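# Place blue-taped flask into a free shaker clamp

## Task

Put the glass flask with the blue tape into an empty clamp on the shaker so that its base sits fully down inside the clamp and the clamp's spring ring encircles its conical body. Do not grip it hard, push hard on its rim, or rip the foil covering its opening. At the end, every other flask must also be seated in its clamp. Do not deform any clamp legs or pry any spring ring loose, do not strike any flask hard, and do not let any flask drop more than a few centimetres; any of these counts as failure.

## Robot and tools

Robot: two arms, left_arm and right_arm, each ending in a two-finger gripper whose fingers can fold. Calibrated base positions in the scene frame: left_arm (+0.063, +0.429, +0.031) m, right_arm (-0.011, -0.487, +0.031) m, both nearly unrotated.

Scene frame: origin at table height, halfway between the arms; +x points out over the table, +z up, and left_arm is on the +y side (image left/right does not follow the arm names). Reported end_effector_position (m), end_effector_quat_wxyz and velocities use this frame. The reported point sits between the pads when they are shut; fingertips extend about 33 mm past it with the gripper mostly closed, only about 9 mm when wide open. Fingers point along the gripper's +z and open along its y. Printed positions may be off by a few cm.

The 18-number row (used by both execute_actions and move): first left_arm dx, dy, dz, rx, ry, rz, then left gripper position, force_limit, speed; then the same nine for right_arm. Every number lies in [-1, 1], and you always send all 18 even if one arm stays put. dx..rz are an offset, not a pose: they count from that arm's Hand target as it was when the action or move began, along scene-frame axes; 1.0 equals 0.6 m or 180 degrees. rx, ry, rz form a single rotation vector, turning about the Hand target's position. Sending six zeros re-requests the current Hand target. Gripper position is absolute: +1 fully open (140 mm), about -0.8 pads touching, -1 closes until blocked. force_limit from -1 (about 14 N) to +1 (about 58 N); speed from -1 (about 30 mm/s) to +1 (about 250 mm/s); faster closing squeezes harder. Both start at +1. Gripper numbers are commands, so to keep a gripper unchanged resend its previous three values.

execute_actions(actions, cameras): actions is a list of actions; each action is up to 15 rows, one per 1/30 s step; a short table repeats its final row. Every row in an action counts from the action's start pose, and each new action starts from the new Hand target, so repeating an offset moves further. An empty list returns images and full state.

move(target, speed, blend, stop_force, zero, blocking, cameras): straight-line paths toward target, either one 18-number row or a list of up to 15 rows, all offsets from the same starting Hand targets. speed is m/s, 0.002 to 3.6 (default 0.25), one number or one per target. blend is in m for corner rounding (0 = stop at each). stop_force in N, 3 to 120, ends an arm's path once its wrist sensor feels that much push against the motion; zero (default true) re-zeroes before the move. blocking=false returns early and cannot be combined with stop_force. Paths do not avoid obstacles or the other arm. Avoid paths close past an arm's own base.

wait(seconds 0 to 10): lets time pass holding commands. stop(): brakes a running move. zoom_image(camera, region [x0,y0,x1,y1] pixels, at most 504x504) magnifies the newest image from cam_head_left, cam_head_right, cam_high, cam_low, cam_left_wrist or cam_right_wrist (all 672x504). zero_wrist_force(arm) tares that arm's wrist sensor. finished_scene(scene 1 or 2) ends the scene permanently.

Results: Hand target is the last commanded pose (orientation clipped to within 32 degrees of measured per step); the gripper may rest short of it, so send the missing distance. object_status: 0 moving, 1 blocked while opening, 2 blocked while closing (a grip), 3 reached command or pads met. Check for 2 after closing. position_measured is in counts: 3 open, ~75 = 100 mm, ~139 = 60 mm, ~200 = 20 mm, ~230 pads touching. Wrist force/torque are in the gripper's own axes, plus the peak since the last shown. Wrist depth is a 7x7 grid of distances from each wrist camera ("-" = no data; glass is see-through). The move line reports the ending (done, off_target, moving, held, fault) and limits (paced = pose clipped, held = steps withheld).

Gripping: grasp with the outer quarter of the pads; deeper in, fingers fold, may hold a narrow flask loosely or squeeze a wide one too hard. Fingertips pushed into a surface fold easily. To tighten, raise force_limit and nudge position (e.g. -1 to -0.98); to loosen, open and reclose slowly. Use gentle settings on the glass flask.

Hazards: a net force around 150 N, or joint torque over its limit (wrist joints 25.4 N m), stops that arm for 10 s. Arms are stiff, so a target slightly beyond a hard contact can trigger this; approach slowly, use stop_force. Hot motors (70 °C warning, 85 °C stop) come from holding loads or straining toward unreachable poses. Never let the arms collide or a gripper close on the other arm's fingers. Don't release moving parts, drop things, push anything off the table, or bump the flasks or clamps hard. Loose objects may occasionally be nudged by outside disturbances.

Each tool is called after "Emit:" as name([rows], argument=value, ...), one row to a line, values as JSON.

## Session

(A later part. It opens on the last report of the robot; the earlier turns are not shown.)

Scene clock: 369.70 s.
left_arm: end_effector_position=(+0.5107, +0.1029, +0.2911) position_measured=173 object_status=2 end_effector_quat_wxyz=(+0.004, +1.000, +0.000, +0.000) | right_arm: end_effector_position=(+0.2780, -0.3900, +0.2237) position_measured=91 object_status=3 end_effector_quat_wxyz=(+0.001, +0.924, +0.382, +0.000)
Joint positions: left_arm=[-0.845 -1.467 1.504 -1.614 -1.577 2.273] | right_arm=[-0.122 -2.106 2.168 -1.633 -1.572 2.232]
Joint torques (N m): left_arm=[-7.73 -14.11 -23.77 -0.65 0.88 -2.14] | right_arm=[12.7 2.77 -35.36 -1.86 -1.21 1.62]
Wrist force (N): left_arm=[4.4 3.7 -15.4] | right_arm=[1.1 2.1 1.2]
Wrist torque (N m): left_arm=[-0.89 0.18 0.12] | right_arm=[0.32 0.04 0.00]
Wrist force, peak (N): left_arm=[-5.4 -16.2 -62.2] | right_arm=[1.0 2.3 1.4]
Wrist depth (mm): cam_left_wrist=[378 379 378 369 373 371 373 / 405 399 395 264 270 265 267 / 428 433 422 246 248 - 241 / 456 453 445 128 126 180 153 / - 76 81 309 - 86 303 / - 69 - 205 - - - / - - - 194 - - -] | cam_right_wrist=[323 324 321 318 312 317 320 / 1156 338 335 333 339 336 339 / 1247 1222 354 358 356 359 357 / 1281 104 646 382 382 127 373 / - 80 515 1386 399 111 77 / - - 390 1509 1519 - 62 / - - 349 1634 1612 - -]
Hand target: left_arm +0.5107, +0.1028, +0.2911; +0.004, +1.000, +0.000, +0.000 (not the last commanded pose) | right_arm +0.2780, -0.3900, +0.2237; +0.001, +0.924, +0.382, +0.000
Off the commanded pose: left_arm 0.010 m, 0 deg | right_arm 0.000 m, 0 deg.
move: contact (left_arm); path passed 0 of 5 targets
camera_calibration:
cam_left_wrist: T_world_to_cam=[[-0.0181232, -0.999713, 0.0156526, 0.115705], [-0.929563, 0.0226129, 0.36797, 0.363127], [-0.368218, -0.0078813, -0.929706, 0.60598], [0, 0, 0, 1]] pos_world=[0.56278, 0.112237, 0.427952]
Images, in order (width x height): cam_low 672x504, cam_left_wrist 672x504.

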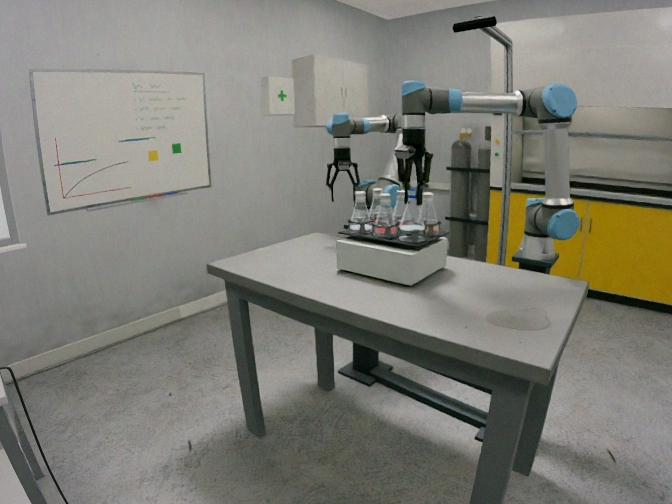

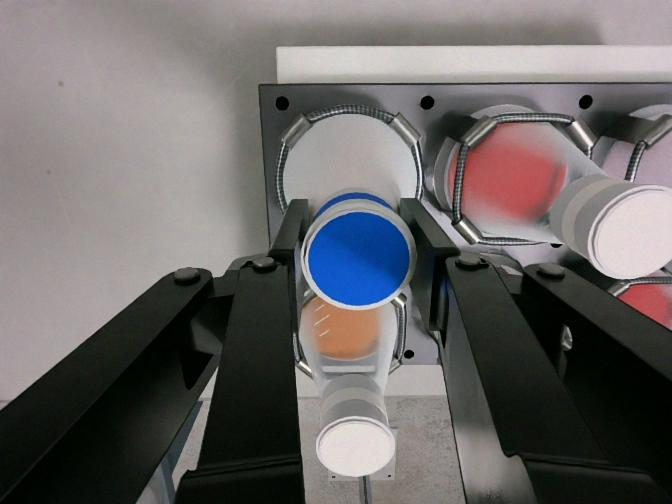

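Emit:
move([
  [0,-0.0147,-0.003,0.0222,0,0,-1,0,-1,0,0,0,0,0,0,0.3,-1,-0.5],
  [0,0.0147,-0.008,-0.0222,0,0,-1,0,-1,0,0,0,0,0,0,0.3,-1,-0.5],
  [0,-0.0147,-0.012,0.0222,0,0,-1,0,-1,0,0,0,0,0,0,0.3,-1,-0.5],
  [0,0.0147,-0.016,-0.0222,0,0,-1,0,-1,0,0,0,0,0,0,0.3,-1,-0.5],
  [0,0,-0.02,0,0,0,-1,0,-1,0,0,0,0,0,0,0.3,-1,-0.5],
], speed=0.02, stop_force=35, cameras=["cam_left_wrist","cam_low"])

Emit:
zoom_image(camera="cam_low", region=[350, 160, 450, 260])

Scene clock: 374.77 s.
left_arm: end_effector_position=(+0.5107, +0.1004, +0.2908) position_measured=173 object_status=2 end_effector_quat_wxyz=(-0.005, +1.000, +0.000, +0.000) | right_arm: end_effector_position=(+0.2780, -0.3900, +0.2237) position_measured=91 object_status=3 end_effector_quat_wxyz=(+0.001, +0.924, +0.382, +0.000)
Joint positions: left_arm=[-0.855 -1.455 1.488 -1.596 -1.565 2.263] | right_arm=[-0.122 -2.106 2.168 -1.633 -1.572 2.232]
Joint torques (N m): left_arm=[2.73 -1.68 11.95 1.1 -3.16 2.11] | right_arm=[12.46 2.22 -35.72 -1.87 -1.2 1.62]
Wrist force (N): left_arm=[-3.2 -11.1 -66.8] | right_arm=[0.8 2.1 1.4]
Wrist torque (N m): left_arm=[-0.03 0.35 0.02] | right_arm=[0.32 0.09 0.00]
Wrist force, peak (N): left_arm=[-3.7 -14.1 -70.1] | right_arm=[1.1 2.2 1.5]
Wrist depth (mm): cam_left_wrist=[380 377 379 373 379 370 370 / 406 405 400 265 267 266 267 / 431 432 427 245 249 - 240 / 463 476 450 128 127 166 152 / - 77 81 307 - 86 270 / - 69 - 201 - - - / - - - 194 - - -] | cam_right_wrist=[1097 314 317 319 319 319 320 / 1150 1234 337 337 337 339 338 / 1215 1197 356 357 359 356 359 / 1288 104 649 379 378 127 377 / - 80 513 1402 404 111 77 / - - 389 1490 1509 - 62 / - - 349 1623 1657 - -]
Hand target: left_arm +0.5107, +0.1004, +0.2908; -0.005, +1.000, +0.000, +0.000 (not the last commanded pose) | right_arm +0.2780, -0.3900, +0.2237; +0.001, +0.924, +0.382, +0.000
Off the commanded pose: left_arm 0.012 m, 1 deg | right_arm 0.000 m, 0 deg.
move: contact (left_arm); path passed 0 of 5 targets
camera_calibration:
cam_left_wrist: T_world_to_cam=[[-0.0181671, -0.999831, -0.00286703, 0.118625], [-0.929706, 0.0158378, 0.367962, 0.364121], [-0.367854, 0.00935031, -0.929836, 0.603766], [0, 0, 0, 1]] pos_world=[0.562779, 0.107193, 0.427761]
Images, in order (width x height): cam_low 672x504, cam_left_wrist 672x504.

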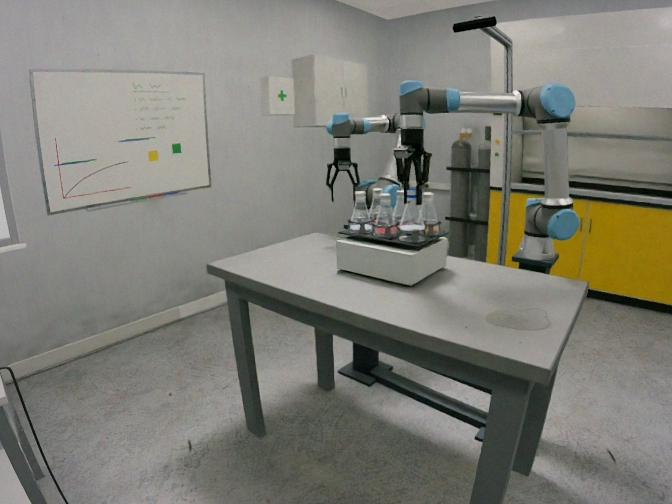

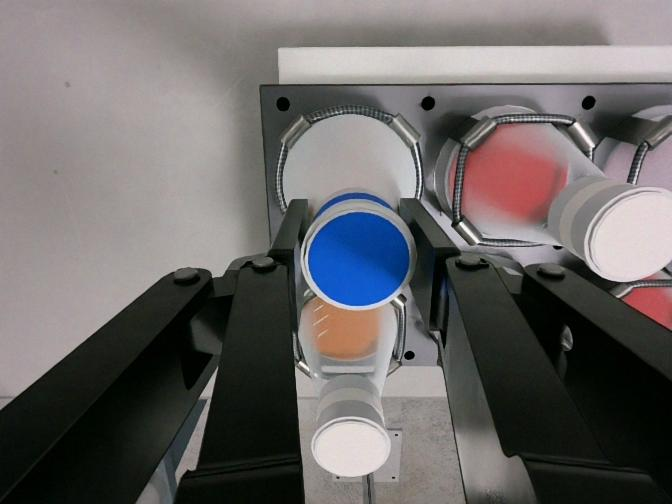

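Scaled by 5.040 from the camera's 672x504 image, which has a finer 960x720 frame.

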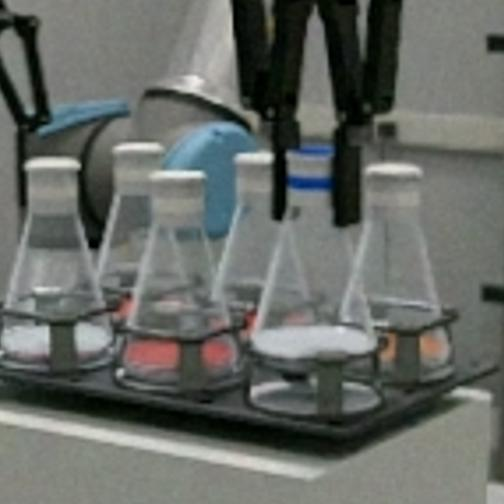

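Emit:
move([
  [-0.001,0.026,0.001,-0.034,0,0,-1,0,-1,0,0,0,0,0,0,0.3,-1,-0.5],
  [-0.001,-0.008,-0.003,0.0222,0,0,-1,0,-1,0,0,0,0,0,0,0.3,-1,-0.5],
  [-0.001,0.026,-0.006,-0.034,0,0,-1,0,-1,0,0,0,0,0,0,0.3,-1,-0.5],
  [-0.001,-0.008,-0.009,0.0222,0,0,-1,0,-1,0,0,0,0,0,0,0.3,-1,-0.5],
  [-0.001,0.008,-0.012,-0.006,0,0,-1,0,-1,0,0,0,0,0,0,0.3,-1,-0.5],
], speed=0.02, stop_force=30, cameras=["cam_left_wrist","cam_low"])

Emit:
zoom_image(camera="cam_low", region=[350, 160, 450, 260])

Scene clock: 381.40 s.
left_arm: end_effector_position=(+0.5110, +0.1042, +0.2913) position_measured=173 object_status=2 end_effector_quat_wxyz=(+0.012, +1.000, +0.000, +0.001) | right_arm: end_effector_position=(+0.2780, -0.3900, +0.2237) position_measured=91 object_status=3 end_effector_quat_wxyz=(+0.001, +0.924, +0.382, +0.000)
Joint positions: left_arm=[-0.838 -1.476 1.516 -1.63 -1.585 2.28] | right_arm=[-0.122 -2.106 2.168 -1.633 -1.572 2.232]
Joint torques (N m): left_arm=[-1.16 12.46 -1.99 6.2 5.37 -1.93] | right_arm=[12.51 2.2 -35.49 -1.96 -1.16 1.68]
Wrist force (N): left_arm=[-7.1 11.4 -60.8] | right_arm=[0.7 2.3 1.2]
Wrist torque (N m): left_arm=[0.18 0.28 0.14] | right_arm=[0.38 0.11 0.00]
Wrist force, peak (N): left_arm=[-2.9 -11.1 -67.0] | right_arm=[0.8 2.4 1.5]
Wrist depth (mm): cam_left_wrist=[375 375 375 281 374 376 379 / 399 400 393 266 271 269 272 / 416 426 426 246 250 - 246 / 453 450 446 128 128 263 156 / - 77 81 310 - 86 308 / - 69 - 204 - - - / - - - 194 - - -] | cam_right_wrist=[323 316 319 320 317 317 317 / 1150 1173 334 337 327 339 339 / 1222 1215 356 362 358 355 358 / 1281 104 644 382 379 128 376 / - 80 510 1394 405 111 77 / - - 388 1519 1509 - 62 / - - 352 1681 1657 - -]
Hand target: left_arm +0.5109, +0.1043, +0.2912; +0.011, +1.000, +0.000, +0.000 (not the last commanded pose) | right_arm +0.2780, -0.3900, +0.2237; +0.001, +0.924, +0.382, +0.000
Off the commanded pose: left_arm 0.008 m, 1 deg | right_arm 0.000 m, 0 deg.
move: contact (left_arm); path passed 0 of 5 targets
camera_calibration:
cam_left_wrist: T_world_to_cam=[[-0.0182336, -0.999384, 0.0299854, 0.112927], [-0.930302, 0.0279465, 0.365729, 0.363865], [-0.366342, -0.0212269, -0.930238, 0.606841], [0, 0, 0, 1]] pos_world=[0.562875, 0.11557, 0.428044]
Images, in order (width x height): cam_low 672x504, cam_left_wrist 672x504.

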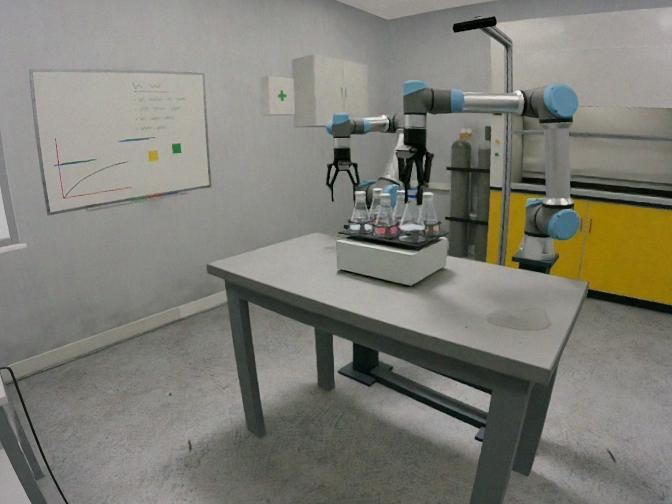

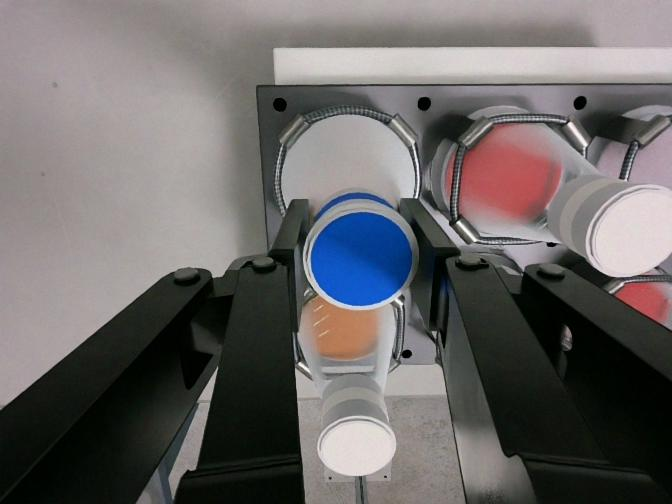

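Scaled by 5.040 from the camera's 672x504 image, which has a finer 960x720 frame.

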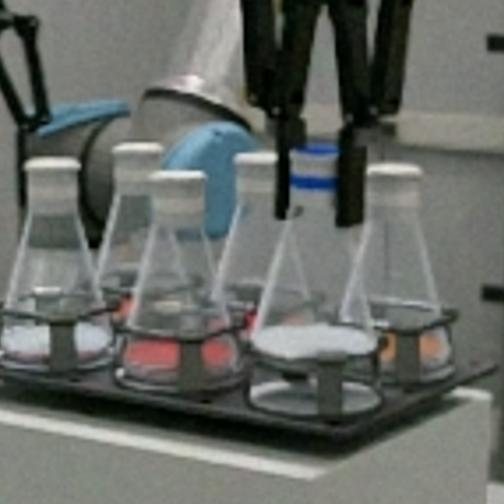

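Emit:
move([
  [-0.002,-0.005,0.003,0.007,0,0,-1,0,-1,0,0,0,0,0,0,0.3,-1,-0.5],
], speed=0.03)

Emit:
move([
  [0.0147,0,-0.005,0,0.0222,0,-1,0,-1,0,0,0,0,0,0,0.3,-1,-0.5],
  [-0.0147,0,-0.008,0,-0.0222,0,-1,0,-1,0,0,0,0,0,0,0.3,-1,-0.5],
  [0.0147,0,-0.011,0,0.0222,0,-1,0,-1,0,0,0,0,0,0,0.3,-1,-0.5],
  [-0.0147,0,-0.014,0,-0.0222,0,-1,0,-1,0,0,0,0,0,0,0.3,-1,-0.5],
  [0,0,-0.017,0,0,0,-1,0,-1,0,0,0,0,0,0,0.3,-1,-0.5],
], speed=0.02, stop_force=40, cameras=["cam_left_wrist","cam_low"])

Emit:
zoom_image(camera="cam_low", region=[350, 160, 450, 260])

Scene clock: 388.10 s.
left_arm: end_effector_position=(+0.5097, +0.1013, +0.2929) position_measured=173 object_status=2 end_effector_quat_wxyz=(+0.000, +1.000, +0.000, +0.000) | right_arm: end_effector_position=(+0.2780, -0.3900, +0.2237) position_measured=91 object_status=3 end_effector_quat_wxyz=(+0.001, +0.924, +0.382, +0.000)
Joint positions: left_arm=[-0.852 -1.464 1.495 -1.602 -1.57 2.266] | right_arm=[-0.122 -2.106 2.168 -1.633 -1.572 2.232]
Joint torques (N m): left_arm=[5.27 -35.02 -16.24 -3.33 -1.94 0.7] | right_arm=[12.62 2.26 -35.45 -1.92 -1.25 1.63]
Wrist force (N): left_arm=[3.8 1.7 -4.2] | right_arm=[1.0 2.0 1.4]
Wrist torque (N m): left_arm=[0.01 0.06 0.24] | right_arm=[0.30 0.06 0.00]
Wrist force, peak (N): left_arm=[-7.0 11.5 -61.3] | right_arm=[1.1 2.5 1.4]
Wrist depth (mm): cam_left_wrist=[379 382 380 373 370 373 371 / 401 406 400 240 270 268 267 / 428 433 425 247 250 268 244 / 462 455 449 128 130 261 154 / - 76 81 310 - 86 301 / - 69 - 200 - - - / - - - 196 - - -] | cam_right_wrist=[325 318 312 318 319 319 321 / 1167 335 335 335 336 337 338 / 1241 1234 356 356 359 365 358 / 1309 104 647 380 375 127 376 / - 80 510 1331 411 111 77 / - - 385 1481 1500 - 62 / - - 349 1623 1590 - -]
Hand target: left_arm +0.5097, +0.1013, +0.2930; +0.000, +1.000, +0.000, +0.000 | right_arm +0.2780, -0.3900, +0.2237; +0.001, +0.924, +0.382, +0.000
Off the commanded pose: left_arm 0.000 m, 0 deg | right_arm 0.000 m, 0 deg.
move: done

Scene clock: 389.70 s.
left_arm: end_effector_position=(+0.5138, +0.1013, +0.2917) position_measured=173 object_status=2 end_effector_quat_wxyz=(+0.000, +1.000, +0.000, -0.016) | right_arm: end_effector_position=(+0.2780, -0.3900, +0.2237) position_measured=91 object_status=3 end_effector_quat_wxyz=(+0.001, +0.924, +0.382, +0.000)
Joint positions: left_arm=[-0.831 -1.436 1.461 -1.575 -1.596 2.287] | right_arm=[-0.122 -2.106 2.168 -1.633 -1.572 2.232]
Joint torques (N m): left_arm=[-2.85 -11.75 2.72 -3.43 5.41 -2.21] | right_arm=[12.62 2.06 -35.35 -1.85 -1.08 1.61]
Wrist force (N): left_arm=[-19.3 0.2 -51.2] | right_arm=[1.1 2.1 1.5]
Wrist torque (N m): left_arm=[0.41 0.36 0.15] | right_arm=[0.32 0.04 0.00]
Wrist force, peak (N): left_arm=[-24.5 -1.1 -53.9] | right_arm=[1.0 2.3 1.3]
Wrist depth (mm): cam_left_wrist=[386 375 369 279 366 371 369 / 395 403 395 240 265 264 265 / 428 428 424 246 253 269 248 / 462 457 450 127 126 180 154 / - 77 81 314 - 86 305 / - 69 - 204 - - - / - - - 200 - - -] | cam_right_wrist=[322 316 320 319 319 316 321 / 1167 336 332 331 333 340 339 / 1228 1234 349 362 362 359 355 / 1261 104 673 378 379 128 365 / - 80 507 1378 405 111 77 / - - 391 1481 1529 - 62 / - - 349 1612 1623 - -]
Hand target: left_arm +0.5138, +0.1013, +0.2917; +0.000, +1.000, +0.000, -0.016 (not the last commanded pose) | right_arm +0.2780, -0.3900, +0.2237; +0.001, +0.924, +0.382, +0.000
Off the commanded pose: left_arm 0.010 m, 2 deg | right_arm 0.000 m, 0 deg.
move: contact (left_arm); path passed 0 of 5 targets
camera_calibration:
cam_left_wrist: T_world_to_cam=[[-0.0179599, -0.999803, 0.00844984, 0.116232], [-0.917327, 0.019839, 0.397639, 0.351204], [-0.397728, -0.000609716, -0.917503, 0.618509], [0, 0, 0, 1]] pos_world=[0.570255, 0.109618, 0.426849]
Images, in order (width x height): cam_low 672x504, cam_left_wrist 672x504.

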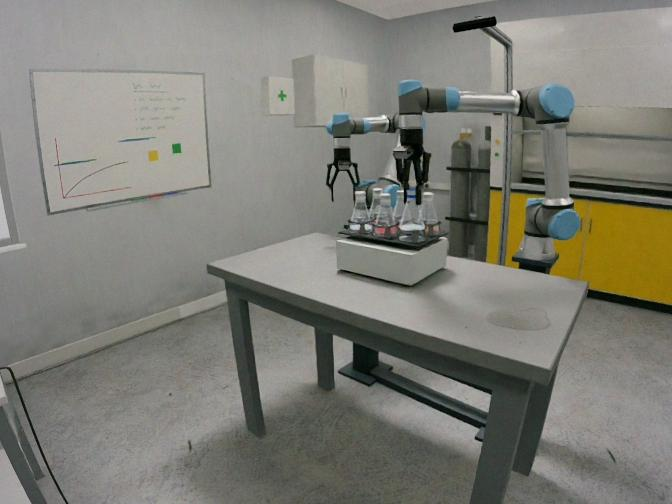

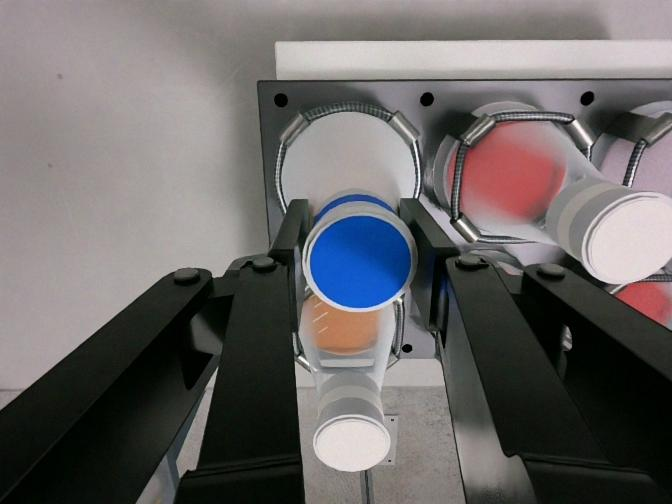

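Scaled by 5.040 from the camera's 672x504 image, which has a finer 960x720 frame.

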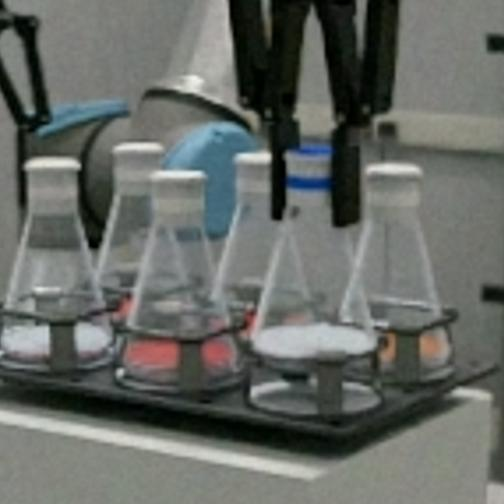

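Emit:
move([
  [-0.024,0,0.001,0,-0.032,0,-1,0,-1,0,0,0,0,0,0,0.3,-1,-0.5],
  [0.002,0,-0.004,0,0.010,0,-1,0,-1,0,0,0,0,0,0,0.3,-1,-0.5],
  [-0.024,0,-0.008,0,-0.032,0,-1,0,-1,0,0,0,0,0,0,0.3,-1,-0.5],
  [0.002,0,-0.012,0,0.010,0,-1,0,-1,0,0,0,0,0,0,0.3,-1,-0.5],
  [-0.011,0,-0.016,0,-0.010,0,-1,0,-1,0,0,0,0,0,0,0.3,-1,-0.5],
], speed=0.02, stop_force=35, cameras=["cam_left_wrist","cam_low"])

Emit:
zoom_image(camera="cam_low", region=[350, 160, 450, 260])

Scene clock: 395.70 s.
left_arm: end_effector_position=(+0.5082, +0.1013, +0.2920) position_measured=173 object_status=2 end_effector_quat_wxyz=(+0.000, +1.000, +0.000, +0.003) | right_arm: end_effector_position=(+0.2780, -0.3900, +0.2237) position_measured=91 object_status=3 end_effector_quat_wxyz=(+0.001, +0.924, +0.382, +0.000)
Joint positions: left_arm=[-0.856 -1.471 1.505 -1.61 -1.567 2.262] | right_arm=[-0.122 -2.106 2.168 -1.633 -1.572 2.232]
Joint torques (N m): left_arm=[5.35 -5.93 -5.14 0.48 -1.24 1.57] | right_arm=[12.28 2.02 -35.59 -1.9 -1.14 1.55]
Wrist force (N): left_arm=[10.4 1.8 -30.5] | right_arm=[0.9 2.2 1.3]
Wrist torque (N m): left_arm=[0.29 0.18 -0.01] | right_arm=[0.34 0.06 0.00]
Wrist force, peak (N): left_arm=[-19.4 0.2 -51.4] | right_arm=[1.1 2.2 1.6]
Wrist depth (mm): cam_left_wrist=[380 377 377 371 371 371 372 / 405 396 397 240 269 265 269 / 429 431 422 246 250 262 162 / 459 455 450 128 130 260 154 / - 76 81 309 - 86 300 / - 69 - 199 - - - / - - - 194 - - -] | cam_right_wrist=[328 318 318 318 319 320 320 / 1145 335 333 336 335 336 337 / 1222 1228 352 354 359 357 357 / 1281 104 367 381 373 127 376 / - 80 497 1394 421 111 77 / - - 390 1549 1472 - 62 / - - 350 1623 1612 - -]
Hand target: left_arm +0.5082, +0.1013, +0.2919; +0.000, +1.000, +0.000, +0.003 (not the last commanded pose) | right_arm +0.2780, -0.3900, +0.2237; +0.001, +0.924, +0.382, +0.000
Off the commanded pose: left_arm 0.010 m, 0 deg | right_arm 0.000 m, 0 deg.
move: contact (left_arm); path passed 0 of 5 targets
camera_calibration:
cam_left_wrist: T_world_to_cam=[[-0.0183692, -0.999801, 0.00777909, 0.116432], [-0.932119, 0.0199392, 0.361604, 0.363988], [-0.361687, -0.00060865, -0.932299, 0.602577], [0, 0, 0, 1]] pos_world=[0.559363, 0.109518, 0.429257]
Images, in order (width x height): cam_low 672x504, cam_left_wrist 672x504.

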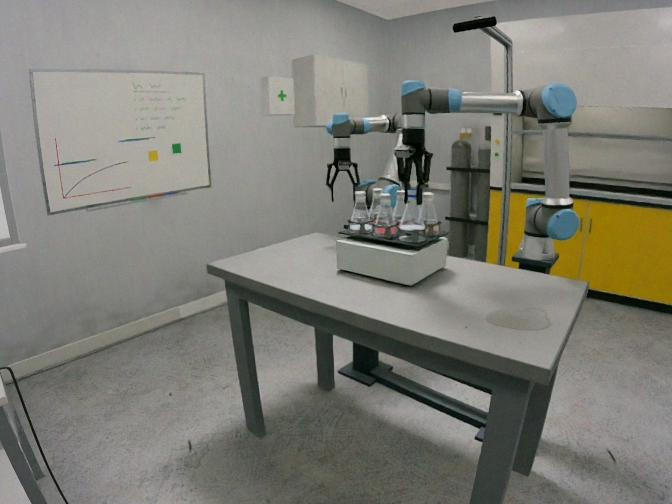

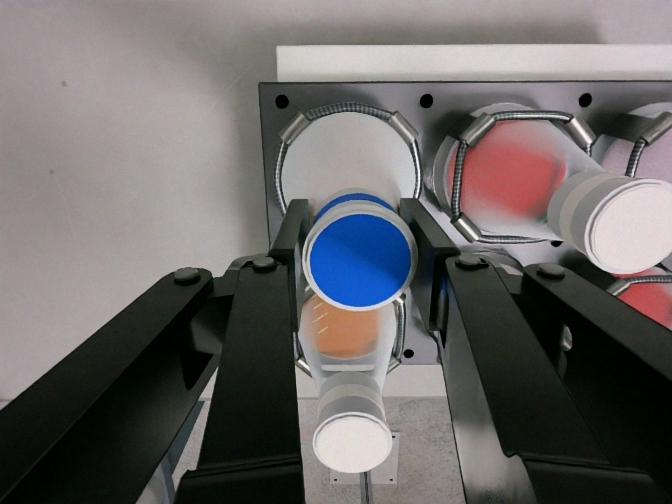

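Scaled by 5.040 from the camera's 672x504 image, which has a finer 960x720 frame.

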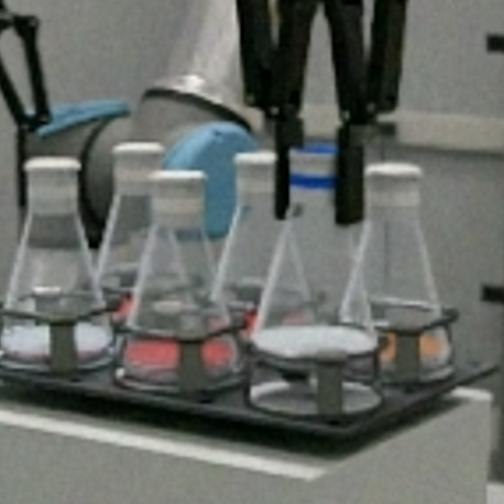

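Emit:
move(target=[0.003,0,0.0017,0,-0.002,0,-1,0,-1,0,0,0,0,0,0,0.3,-1,-0.5], speed=0.02)

Emit:
move(target=[0,0,-0.05,0,0,0,-1,0,-1,0,0,0,0,0,0,0.3,-1,-0.5], speed=0.01, stop_force=65, cameras=["cam_left_wrist","cam_low"])

Emit:
zoom_image(camera="cam_low", region=[350, 160, 450, 260])

Scene clock: 402.87 s.
left_arm: end_effector_position=(+0.5100, +0.1013, +0.2929) position_measured=173 object_status=2 end_effector_quat_wxyz=(+0.000, +1.000, +0.000, +0.006) | right_arm: end_effector_position=(+0.2780, -0.3900, +0.2237) position_measured=91 object_status=3 end_effector_quat_wxyz=(+0.001, +0.924, +0.382, +0.000)
Joint positions: left_arm=[-0.857 -1.471 1.504 -1.613 -1.562 2.262] | right_arm=[-0.122 -2.106 2.168 -1.633 -1.572 2.232]
Joint torques (N m): left_arm=[-7.49 -38.35 -32.43 -3.75 0.89 -2.34] | right_arm=[12.47 2.1 -35.9 -1.94 -1.26 1.6]
Wrist force (N): left_arm=[1.4 1.7 -2.7] | right_arm=[1.0 2.0 1.4]
Wrist torque (N m): left_arm=[0.02 0.12 0.04] | right_arm=[0.31 0.06 0.00]
Wrist force, peak (N): left_arm=[10.3 2.0 -31.6] | right_arm=[1.0 2.4 1.3]
Wrist depth (mm): cam_left_wrist=[379 377 381 373 373 373 371 / 406 406 399 268 269 270 269 / 437 423 424 247 248 - 242 / 465 461 447 126 127 186 154 / - 76 81 310 - 86 273 / - 69 - 201 - - - / - - - 190 - - -] | cam_right_wrist=[323 317 318 310 319 318 320 / 1167 339 339 335 337 336 340 / 1234 1209 355 357 356 353 359 / 1281 104 637 384 380 128 376 / - 80 512 1370 404 111 77 / - - 387 1500 1529 - 62 / - - 351 1669 1646 - -]
Hand target: left_arm +0.5100, +0.1013, +0.2929; +0.000, +1.000, +0.000, +0.006 | right_arm +0.2780, -0.3900, +0.2237; +0.001, +0.924, +0.382, +0.000
Off the commanded pose: left_arm 0.000 m, 0 deg | right_arm 0.000 m, 0 deg.
move: done

Scene clock: 403.90 s.
left_arm: end_effector_position=(+0.5101, +0.1012, +0.2906) position_measured=173 object_status=2 end_effector_quat_wxyz=(+0.001, +1.000, +0.000, +0.007) | right_arm: end_effector_position=(+0.2780, -0.3900, +0.2237) position_measured=91 object_status=3 end_effector_quat_wxyz=(+0.001, +0.924, +0.382, +0.000)
Joint positions: left_arm=[-0.857 -1.471 1.511 -1.62 -1.562 2.262] | right_arm=[-0.122 -2.106 2.168 -1.633 -1.572 2.232]
Joint torques (N m): left_arm=[-2.25 15.65 -0.03 4.3 -1.8 -2.2] | right_arm=[12.62 2.21 -35.67 -1.83 -1.18 1.59]
Wrist force (N): left_arm=[-2.1 -2.6 -67.5] | right_arm=[1.0 2.1 1.6]
Wrist torque (N m): left_arm=[0.59 0.31 0.06] | right_arm=[0.32 0.06 0.00]
Wrist force, peak (N): left_arm=[-6.1 -6.0 -91.6] | right_arm=[1.1 2.3 1.3]
Wrist depth (mm): cam_left_wrist=[379 382 379 379 371 374 372 / 410 378 398 266 268 268 268 / 433 428 431 246 249 264 240 / 462 451 444 128 129 177 153 / - 76 81 306 - 86 270 / - 69 - 210 - - - / - - - 191 - - -] | cam_right_wrist=[1049 - 318 317 318 318 319 / 1162 338 334 336 337 337 346 / 1228 1222 355 356 359 350 359 / 1281 104 594 378 376 127 379 / - 80 513 1454 409 111 77 / - - 392 1463 1472 - 62 / - - 352 1601 1601 - -]
Hand target: left_arm +0.5101, +0.1012, +0.2906; +0.001, +1.000, +0.000, +0.007 (not the last commanded pose) | right_arm +0.2780, -0.3900, +0.2237; +0.001, +0.924, +0.382, +0.000
Off the commanded pose: left_arm 0.028 m, 0 deg | right_arm 0.000 m, 0 deg.
move: contact (left_arm)
camera_calibration:
cam_left_wrist: T_world_to_cam=[[-0.0183691, -0.999796, 0.00837503, 0.116204], [-0.934649, 0.0201459, 0.355002, 0.369488], [-0.355098, -0.00130664, -0.934828, 0.599469], [0, 0, 0, 1]] pos_world=[0.560346, 0.10952, 0.428258]
Images, in order (width x height): cam_low 672x504, cam_left_wrist 672x504.

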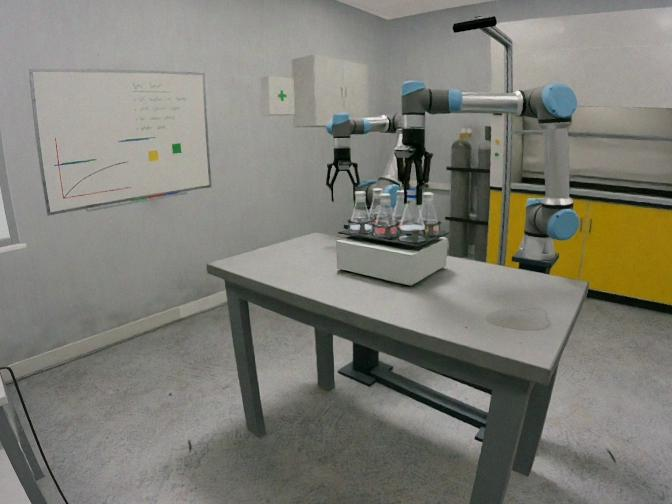

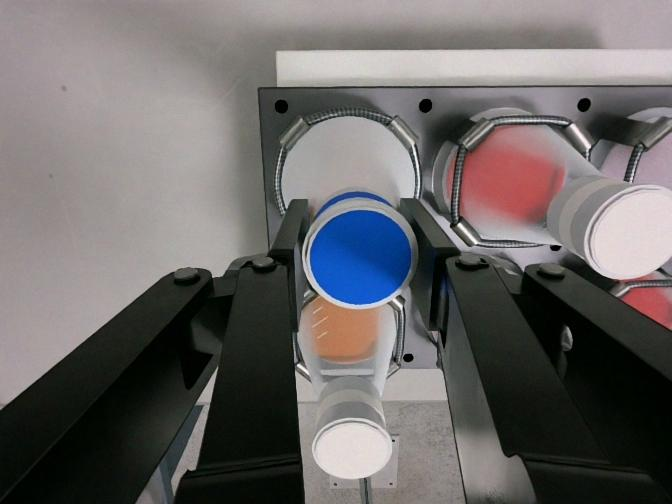

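Scaled by 5.040 from the camera's 672x504 image, which has a finer 960x720 frame.

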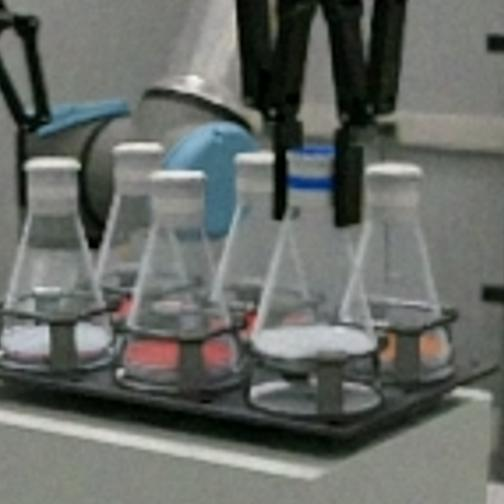

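Emit:
move([
  [0,0,0.004,0,0,0,-1,0,-1,0,0,0,0,0,0,0.3,-1,-0.5],
  [0,-0.0292,0.007,0.0444,0,0,-1,0,-1,0,0,0,0,0,0,0.3,-1,-0.5],
], speed=0.03)

Emit:
move(target=[0,-0.002,-0.03,0,0,0,-1,0,-1,0,0,0,0,0,0,0.3,-1,-0.5], speed=0.01, stop_force=40, cameras=["cam_left_wrist","cam_low"])

Emit:
zoom_image(camera="cam_low", region=[350, 160, 450, 260])

Scene clock: 411.80 s.
left_arm: end_effector_position=(+0.5101, +0.0836, +0.2948) position_measured=173 object_status=2 end_effector_quat_wxyz=(-0.069, +0.998, -0.001, +0.007) | right_arm: end_effector_position=(+0.2780, -0.3900, +0.2237) position_measured=91 object_status=3 end_effector_quat_wxyz=(+0.001, +0.924, +0.382, +0.000)
Joint positions: left_arm=[-0.924 -1.377 1.37 -1.459 -1.48 2.19] | right_arm=[-0.122 -2.106 2.168 -1.633 -1.572 2.232]
Joint torques (N m): left_arm=[1.38 -43.14 -22.98 -8.43 -4.48 1.67] | right_arm=[12.01 1.41 -35.82 -1.78 -1.2 1.66]
Wrist force (N): left_arm=[-0.6 -10.3 0.4] | right_arm=[1.0 2.2 1.2]
Wrist torque (N m): left_arm=[1.57 0.06 0.21] | right_arm=[0.33 0.06 0.00]
Wrist force, peak (N): left_arm=[-2.0 -2.7 -68.5] | right_arm=[1.1 2.3 1.5]
Wrist depth (mm): cam_left_wrist=[424 411 397 382 367 357 346 / 452 438 426 272 267 254 251 / 488 465 454 246 247 - 229 / 523 496 476 128 130 102 141 / - 76 81 311 - 86 85 / - 69 - 202 - - - / - - - 1780 - - -] | cam_right_wrist=[323 319 318 319 321 318 - / 1139 340 330 334 338 337 338 / 1254 1228 357 354 356 359 360 / 1302 104 372 380 376 128 378 / - 80 512 1386 405 111 77 / - - 392 1500 1509 - 62 / - - 350 1601 1681 - -]
Hand target: left_arm +0.5101, +0.0837, +0.2948; -0.069, +0.998, -0.001, +0.007 | right_arm +0.2780, -0.3900, +0.2237; +0.001, +0.924, +0.382, +0.000
Off the commanded pose: left_arm 0.000 m, 0 deg | right_arm 0.000 m, 0 deg.
move: done

Scene clock: 414.53 s.
left_arm: end_effector_position=(+0.5101, +0.0825, +0.2768) position_measured=173 object_status=2 end_effector_quat_wxyz=(-0.069, +0.998, -0.001, +0.007) | right_arm: end_effector_position=(+0.2780, -0.3900, +0.2237) position_measured=91 object_status=3 end_effector_quat_wxyz=(+0.001, +0.924, +0.382, +0.000)
Joint positions: left_arm=[-0.925 -1.375 1.413 -1.504 -1.48 2.189] | right_arm=[-0.122 -2.106 2.168 -1.633 -1.572 2.232]
Joint torques (N m): left_arm=[-13.19 -33.23 -38.47 -5.41 -5.04 -1.52] | right_arm=[12.48 1.37 -36.1 -1.92 -1.17 1.64]
Wrist force (N): left_arm=[-0.6 -11.9 2.6] | right_arm=[0.7 2.2 1.2]
Wrist torque (N m): left_arm=[1.63 0.07 0.17] | right_arm=[0.35 0.12 0.00]
Wrist force, peak (N): left_arm=[-1.6 -10.4 -20.6] | right_arm=[0.9 2.4 1.3]
Wrist depth (mm): cam_left_wrist=[410 396 387 358 351 345 333 / 432 420 403 253 252 240 235 / 453 448 425 247 229 241 231 / 500 480 456 128 130 102 125 / - 76 81 291 - 86 127 / - 69 - 199 - - - / - - - 176 - - -] | cam_right_wrist=[323 316 317 317 320 318 320 / 1145 335 336 336 337 334 340 / 1228 1179 354 354 351 353 358 / 1295 104 375 372 379 127 382 / - 80 510 1402 388 111 77 / - - 390 1500 1509 - 62 / - - 347 1590 1634 - -]
Hand target: left_arm +0.5101, +0.0825, +0.2768; -0.069, +0.998, -0.001, +0.007 | right_arm +0.2780, -0.3900, +0.2237; +0.001, +0.924, +0.382, +0.000
Off the commanded pose: left_arm 0.000 m, 0 deg | right_arm 0.000 m, 0 deg.
move: done
camera_calibration:
cam_left_wrist: T_world_to_cam=[[-0.0183287, -0.991244, -0.130762, 0.135393], [-0.934618, -0.0294737, 0.35443, 0.379013], [-0.35518, 0.128709, -0.925895, 0.573323], [0, 0, 0, 1]] pos_world=[0.560347, 0.071587, 0.414207]
Images, in order (width x height): cam_low 672x504, cam_left_wrist 672x504.

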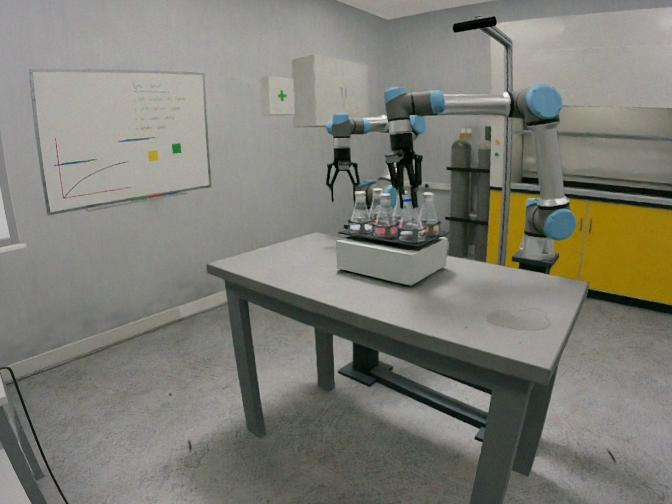

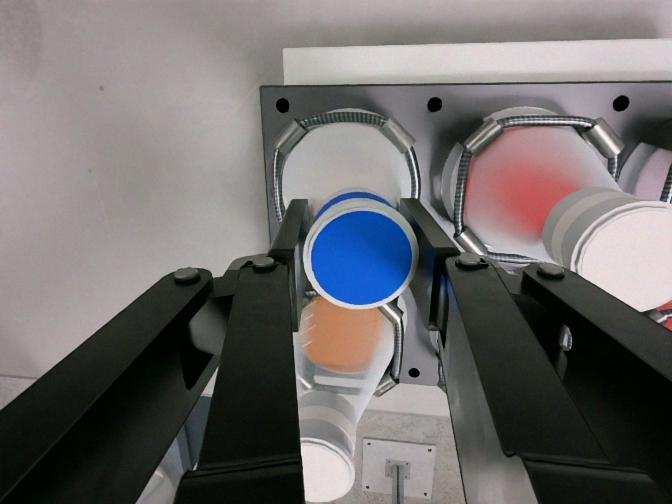

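Scaled by 5.040 from the camera's 672x504 image, which has a finer 960x720 frame.

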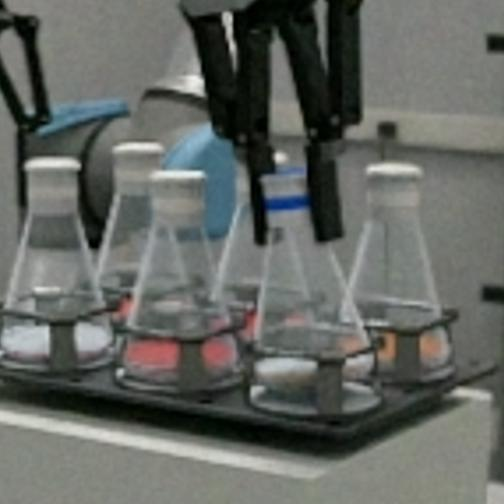

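Emit:
move(target=[0,0.031,0.0,-0.0444,0,0,-1,0,-1,0,0,0,0,0,0,0.3,-1,-0.5], speed=0.02, stop_force=35)

Emit:
move(target=[0,0,-0.05,0,0,0,-1,0,-1,0,0,0,0,0,0,0.3,-1,-0.5], speed=0.015, stop_force=15, cameras=["cam_left_wrist","cam_low","cam_high"])

Emit:
zoom_image(camera="cam_low", region=[350, 160, 450, 260])

Scene clock: 421.93 s.
left_arm: end_effector_position=(+0.5101, +0.1011, +0.2768) position_measured=173 object_status=2 end_effector_quat_wxyz=(+0.001, +1.000, +0.000, +0.007) | right_arm: end_effector_position=(+0.2780, -0.3900, +0.2237) position_measured=91 object_status=3 end_effector_quat_wxyz=(+0.001, +0.924, +0.382, +0.000)
Joint positions: left_arm=[-0.857 -1.469 1.544 -1.655 -1.562 2.262] | right_arm=[-0.122 -2.106 2.168 -1.633 -1.572 2.232]
Joint torques (N m): left_arm=[-4.52 -24.96 -36.49 -1.36 1.58 -2.3] | right_arm=[12.2 0.89 -35.67 -1.85 -1.09 1.62]
Wrist force (N): left_arm=[-0.2 0.7 3.3] | right_arm=[0.9 1.9 1.1]
Wrist torque (N m): left_arm=[0.18 0.06 0.07] | right_arm=[0.28 0.06 0.00]
Wrist force, peak (N): left_arm=[-0.2 -12.2 3.0] | right_arm=[1.0 2.4 1.3]
Wrist depth (mm): cam_left_wrist=[368 368 368 269 271 360 361 / 390 390 382 253 255 253 254 / 414 427 412 247 254 - 230 / 444 442 430 128 127 102 139 / - 76 81 291 - 86 85 / - 69 - 200 - - - / - - - 175 - - -] | cam_right_wrist=[1063 320 324 318 318 320 318 / 1156 335 337 338 339 336 338 / 1209 1247 350 356 359 357 359 / 1302 104 371 374 372 128 379 / - 80 511 1378 406 111 77 / - - 390 1500 1529 - 62 / - - 351 1681 1612 - -]
Hand target: left_arm +0.5101, +0.1011, +0.2768; +0.001, +1.000, +0.000, +0.007 | right_arm +0.2780, -0.3900, +0.2237; +0.001, +0.924, +0.382, +0.000
Off the commanded pose: left_arm 0.000 m, 0 deg | right_arm 0.000 m, 0 deg.
move: done

Scene clock: 423.63 s.
left_arm: end_effector_position=(+0.5101, +0.1011, +0.2687) position_measured=173 object_status=2 end_effector_quat_wxyz=(+0.001, +1.000, +0.000, +0.007) | right_arm: end_effector_position=(+0.2780, -0.3900, +0.2237) position_measured=91 object_status=3 end_effector_quat_wxyz=(+0.001, +0.924, +0.382, +0.000)
Joint positions: left_arm=[-0.857 -1.467 1.563 -1.676 -1.562 2.261] | right_arm=[-0.122 -2.106 2.168 -1.633 -1.572 2.232]
Joint torques (N m): left_arm=[0.85 -26.82 -29.39 -3.8 -2.12 -0.65] | right_arm=[12.17 1.6 -35.75 -1.9 -1.16 1.61]
Wrist force (N): left_arm=[2.2 0.9 -6.9] | right_arm=[1.0 2.2 1.4]
Wrist torque (N m): left_arm=[0.13 0.13 0.07] | right_arm=[0.35 0.06 0.00]
Wrist force, peak (N): left_arm=[8.5 -0.8 -23.4] | right_arm=[1.1 2.1 1.6]
Wrist depth (mm): cam_left_wrist=[357 360 363 351 351 353 351 / 381 379 377 244 248 244 247 / 408 406 400 248 247 - 219 / 433 427 422 128 130 101 133 / 455 76 81 282 - 86 85 / - 69 - 278 - - - / - - - 167 - - -] | cam_right_wrist=[324 316 317 318 318 322 320 / 1156 338 333 - 339 336 338 / 1228 1215 355 361 357 358 359 / 1234 104 640 370 381 127 374 / - 80 501 1436 407 111 77 / - - 390 1481 1509 - 62 / - - 346 1601 1657 - -]
Hand target: left_arm +0.5101, +0.1011, +0.2687; +0.001, +1.000, +0.000, +0.007 (not the last commanded pose) | right_arm +0.2780, -0.3900, +0.2237; +0.001, +0.924, +0.382, +0.000
Off the commanded pose: left_arm 0.022 m, 0 deg | right_arm 0.000 m, 0 deg.
move: contact (left_arm)
camera_calibration:
cam_left_wrist: T_world_to_cam=[[-0.0184035, -0.999796, 0.00828317, 0.116344], [-0.934615, 0.0201455, 0.355091, 0.37721], [-0.355186, -0.00120666, -0.934795, 0.579021], [0, 0, 0, 1]] pos_world=[0.560347, 0.10942, 0.406358]
Images, in order (width x height): cam_high 672x504, cam_low 672x504, cam_left_wrist 672x504.

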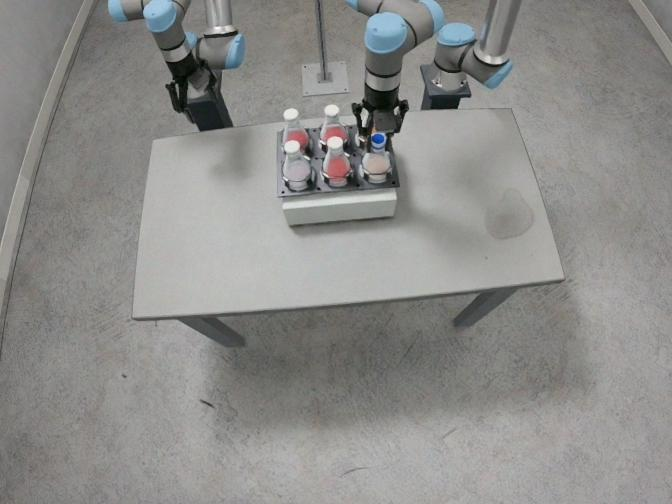

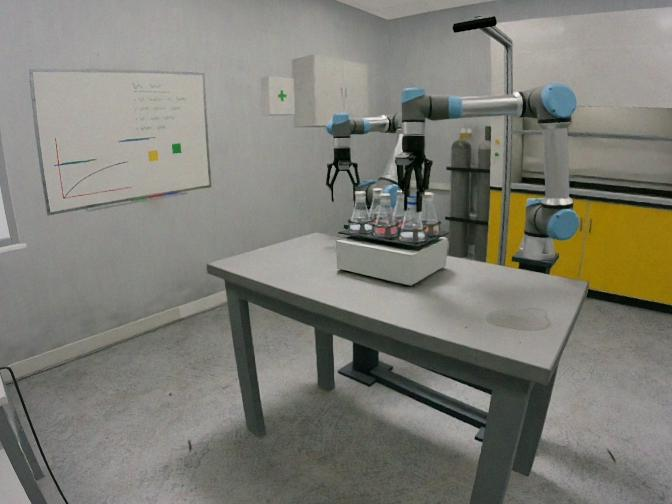

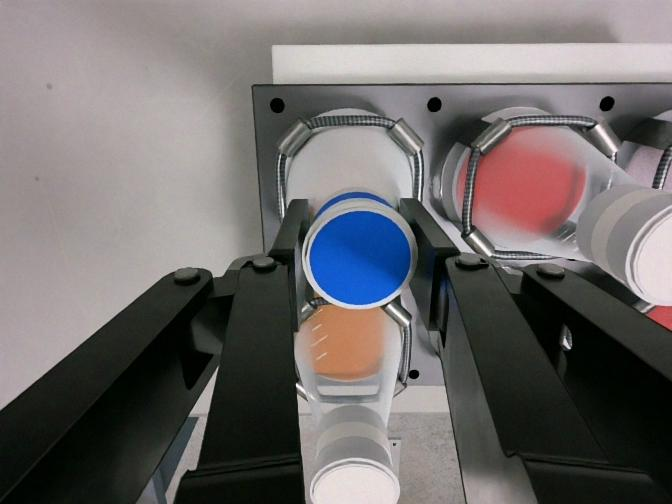

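Scaled by 5.040 from the camera's 672x504 image, which has a finer 960x720 frame.

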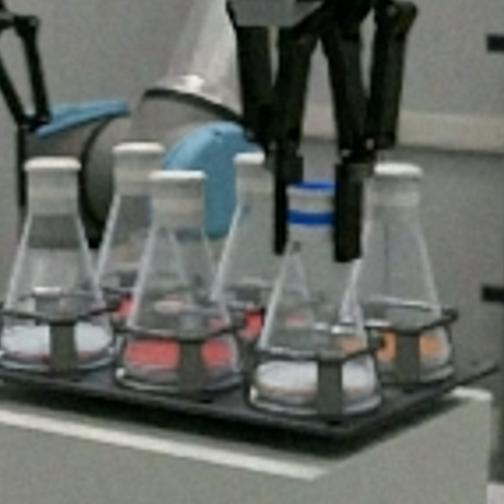

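Emit:
move(target=[0.003,0,0,0,-0.0075,0,-1,0,-1,0,0,0,0,0,0,0.3,-1,-0.5], speed=0.02)

Emit:
move(target=[0,0,-0.03,0,0,0,-1,0,-1,0,0,0,0,0,0,0.3,-1,-0.5], speed=0.01, stop_force=25, cameras=["cam_low"])

Emit:
zoom_image(camera="cam_low", region=[370, 190, 440, 260])

Scene clock: 428.30 s.
left_arm: end_effector_position=(+0.5119, +0.1011, +0.2687) position_measured=173 object_status=2 end_effector_quat_wxyz=(+0.001, +1.000, +0.000, +0.019) | right_arm: end_effector_position=(+0.2780, -0.3900, +0.2237) position_measured=91 object_status=3 end_effector_quat_wxyz=(+0.001, +0.924, +0.382, +0.000)
Joint positions: left_arm=[-0.865 -1.478 1.578 -1.696 -1.543 2.254] | right_arm=[-0.122 -2.106 2.168 -1.633 -1.572 2.232]
Joint torques (N m): left_arm=[1.74 -26.58 -30.55 -2.01 -0.69 -0.91] | right_arm=[12.48 1.38 -35.39 -1.86 -1.28 1.73]
Wrist force (N): left_arm=[-2.5 0.3 -4.2] | right_arm=[1.0 2.1 1.2]
Wrist torque (N m): left_arm=[0.19 0.11 0.22] | right_arm=[0.32 0.06 0.00]
Wrist force, peak (N): left_arm=[-3.9 -0.4 -9.4] | right_arm=[0.9 2.4 1.4]
Wrist depth (mm): cam_left_wrist=[362 361 364 355 361 360 358 / 385 381 380 246 250 249 250 / 406 385 400 248 226 - 223 / 430 427 418 128 127 254 133 / - 76 81 279 - 86 85 / - 69 - 290 - - - / - - - 163 - - -] | cam_right_wrist=[323 318 317 316 316 318 321 / 1145 335 337 337 337 337 336 / 1209 1222 362 358 353 355 359 / 1267 104 685 387 378 127 374 / - 80 512 1331 406 111 77 / - - 392 1463 1539 - 62 / - - 350 1612 1646 - -]
Hand target: left_arm +0.5119, +0.1011, +0.2687; +0.001, +1.000, +0.000, +0.018 | right_arm +0.2780, -0.3900, +0.2237; +0.001, +0.924, +0.382, +0.000
Off the commanded pose: left_arm 0.000 m, 0 deg | right_arm 0.000 m, 0 deg.
move: done

Scene clock: 429.17 s.
left_arm: end_effector_position=(+0.5119, +0.1010, +0.2683) position_measured=173 object_status=2 end_effector_quat_wxyz=(+0.001, +1.000, +0.000, +0.018) | right_arm: end_effector_position=(+0.2780, -0.3900, +0.2237) position_measured=91 object_status=3 end_effector_quat_wxyz=(+0.001, +0.924, +0.382, +0.000)
Joint positions: left_arm=[-0.865 -1.478 1.579 -1.697 -1.543 2.254] | right_arm=[-0.122 -2.106 2.168 -1.633 -1.572 2.232]
Joint torques (N m): left_arm=[-3.18 -8.28 -25.51 -1.12 2.74 0.84] | right_arm=[12.02 1.36 -35.17 -1.88 -1.2 1.62]
Wrist force (N): left_arm=[-7.9 -2.2 -23.6] | right_arm=[1.0 2.0 1.3]
Wrist torque (N m): left_arm=[0.49 0.12 0.18] | right_arm=[0.30 0.05 0.00]
Wrist force, peak (N): left_arm=[-14.2 -5.8 -45.9] | right_arm=[1.1 2.3 1.3]
Wrist depth (mm): cam_left_wrist=[361 364 361 359 358 358 360 / 385 390 375 249 248 249 249 / 405 404 403 246 246 - 221 / - 428 420 128 130 101 135 / 448 76 81 279 - 85 85 / - 69 - 290 - - - / - - - 163 - - -] | cam_right_wrist=[325 319 319 319 318 319 321 / 1156 335 334 335 336 336 338 / 1197 1228 353 354 355 356 356 / 1254 104 664 394 373 127 377 / - 80 506 1378 406 111 77 / - - 390 1481 1509 - 62 / - - 350 1612 1623 - -]
Hand target: left_arm +0.5119, +0.1010, +0.2683; +0.001, +1.000, +0.000, +0.018 (not the last commanded pose) | right_arm +0.2780, -0.3900, +0.2237; +0.001, +0.924, +0.382, +0.000
Off the commanded pose: left_arm 0.018 m, 0 deg | right_arm 0.000 m, 0 deg.
move: contact (left_arm)
Images, in order (width x height): cam_low 672x504.

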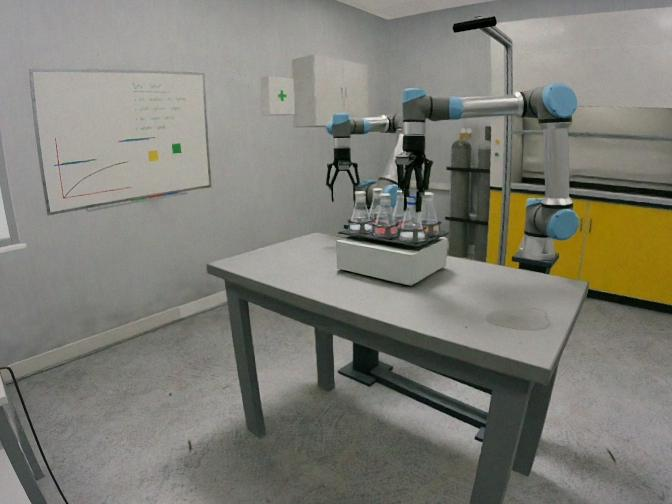

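Scaled by 7.200 from the camera's 672x504 image, which has a finer 960x720 frame.

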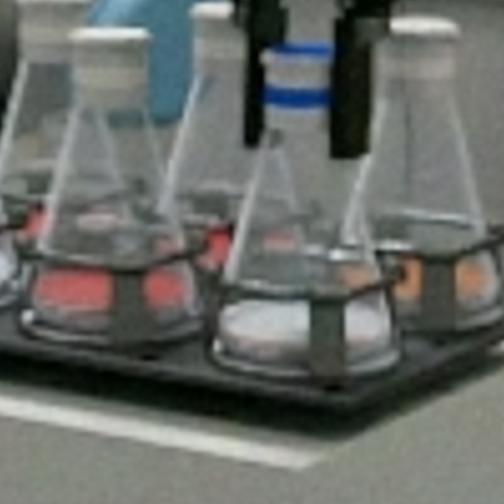

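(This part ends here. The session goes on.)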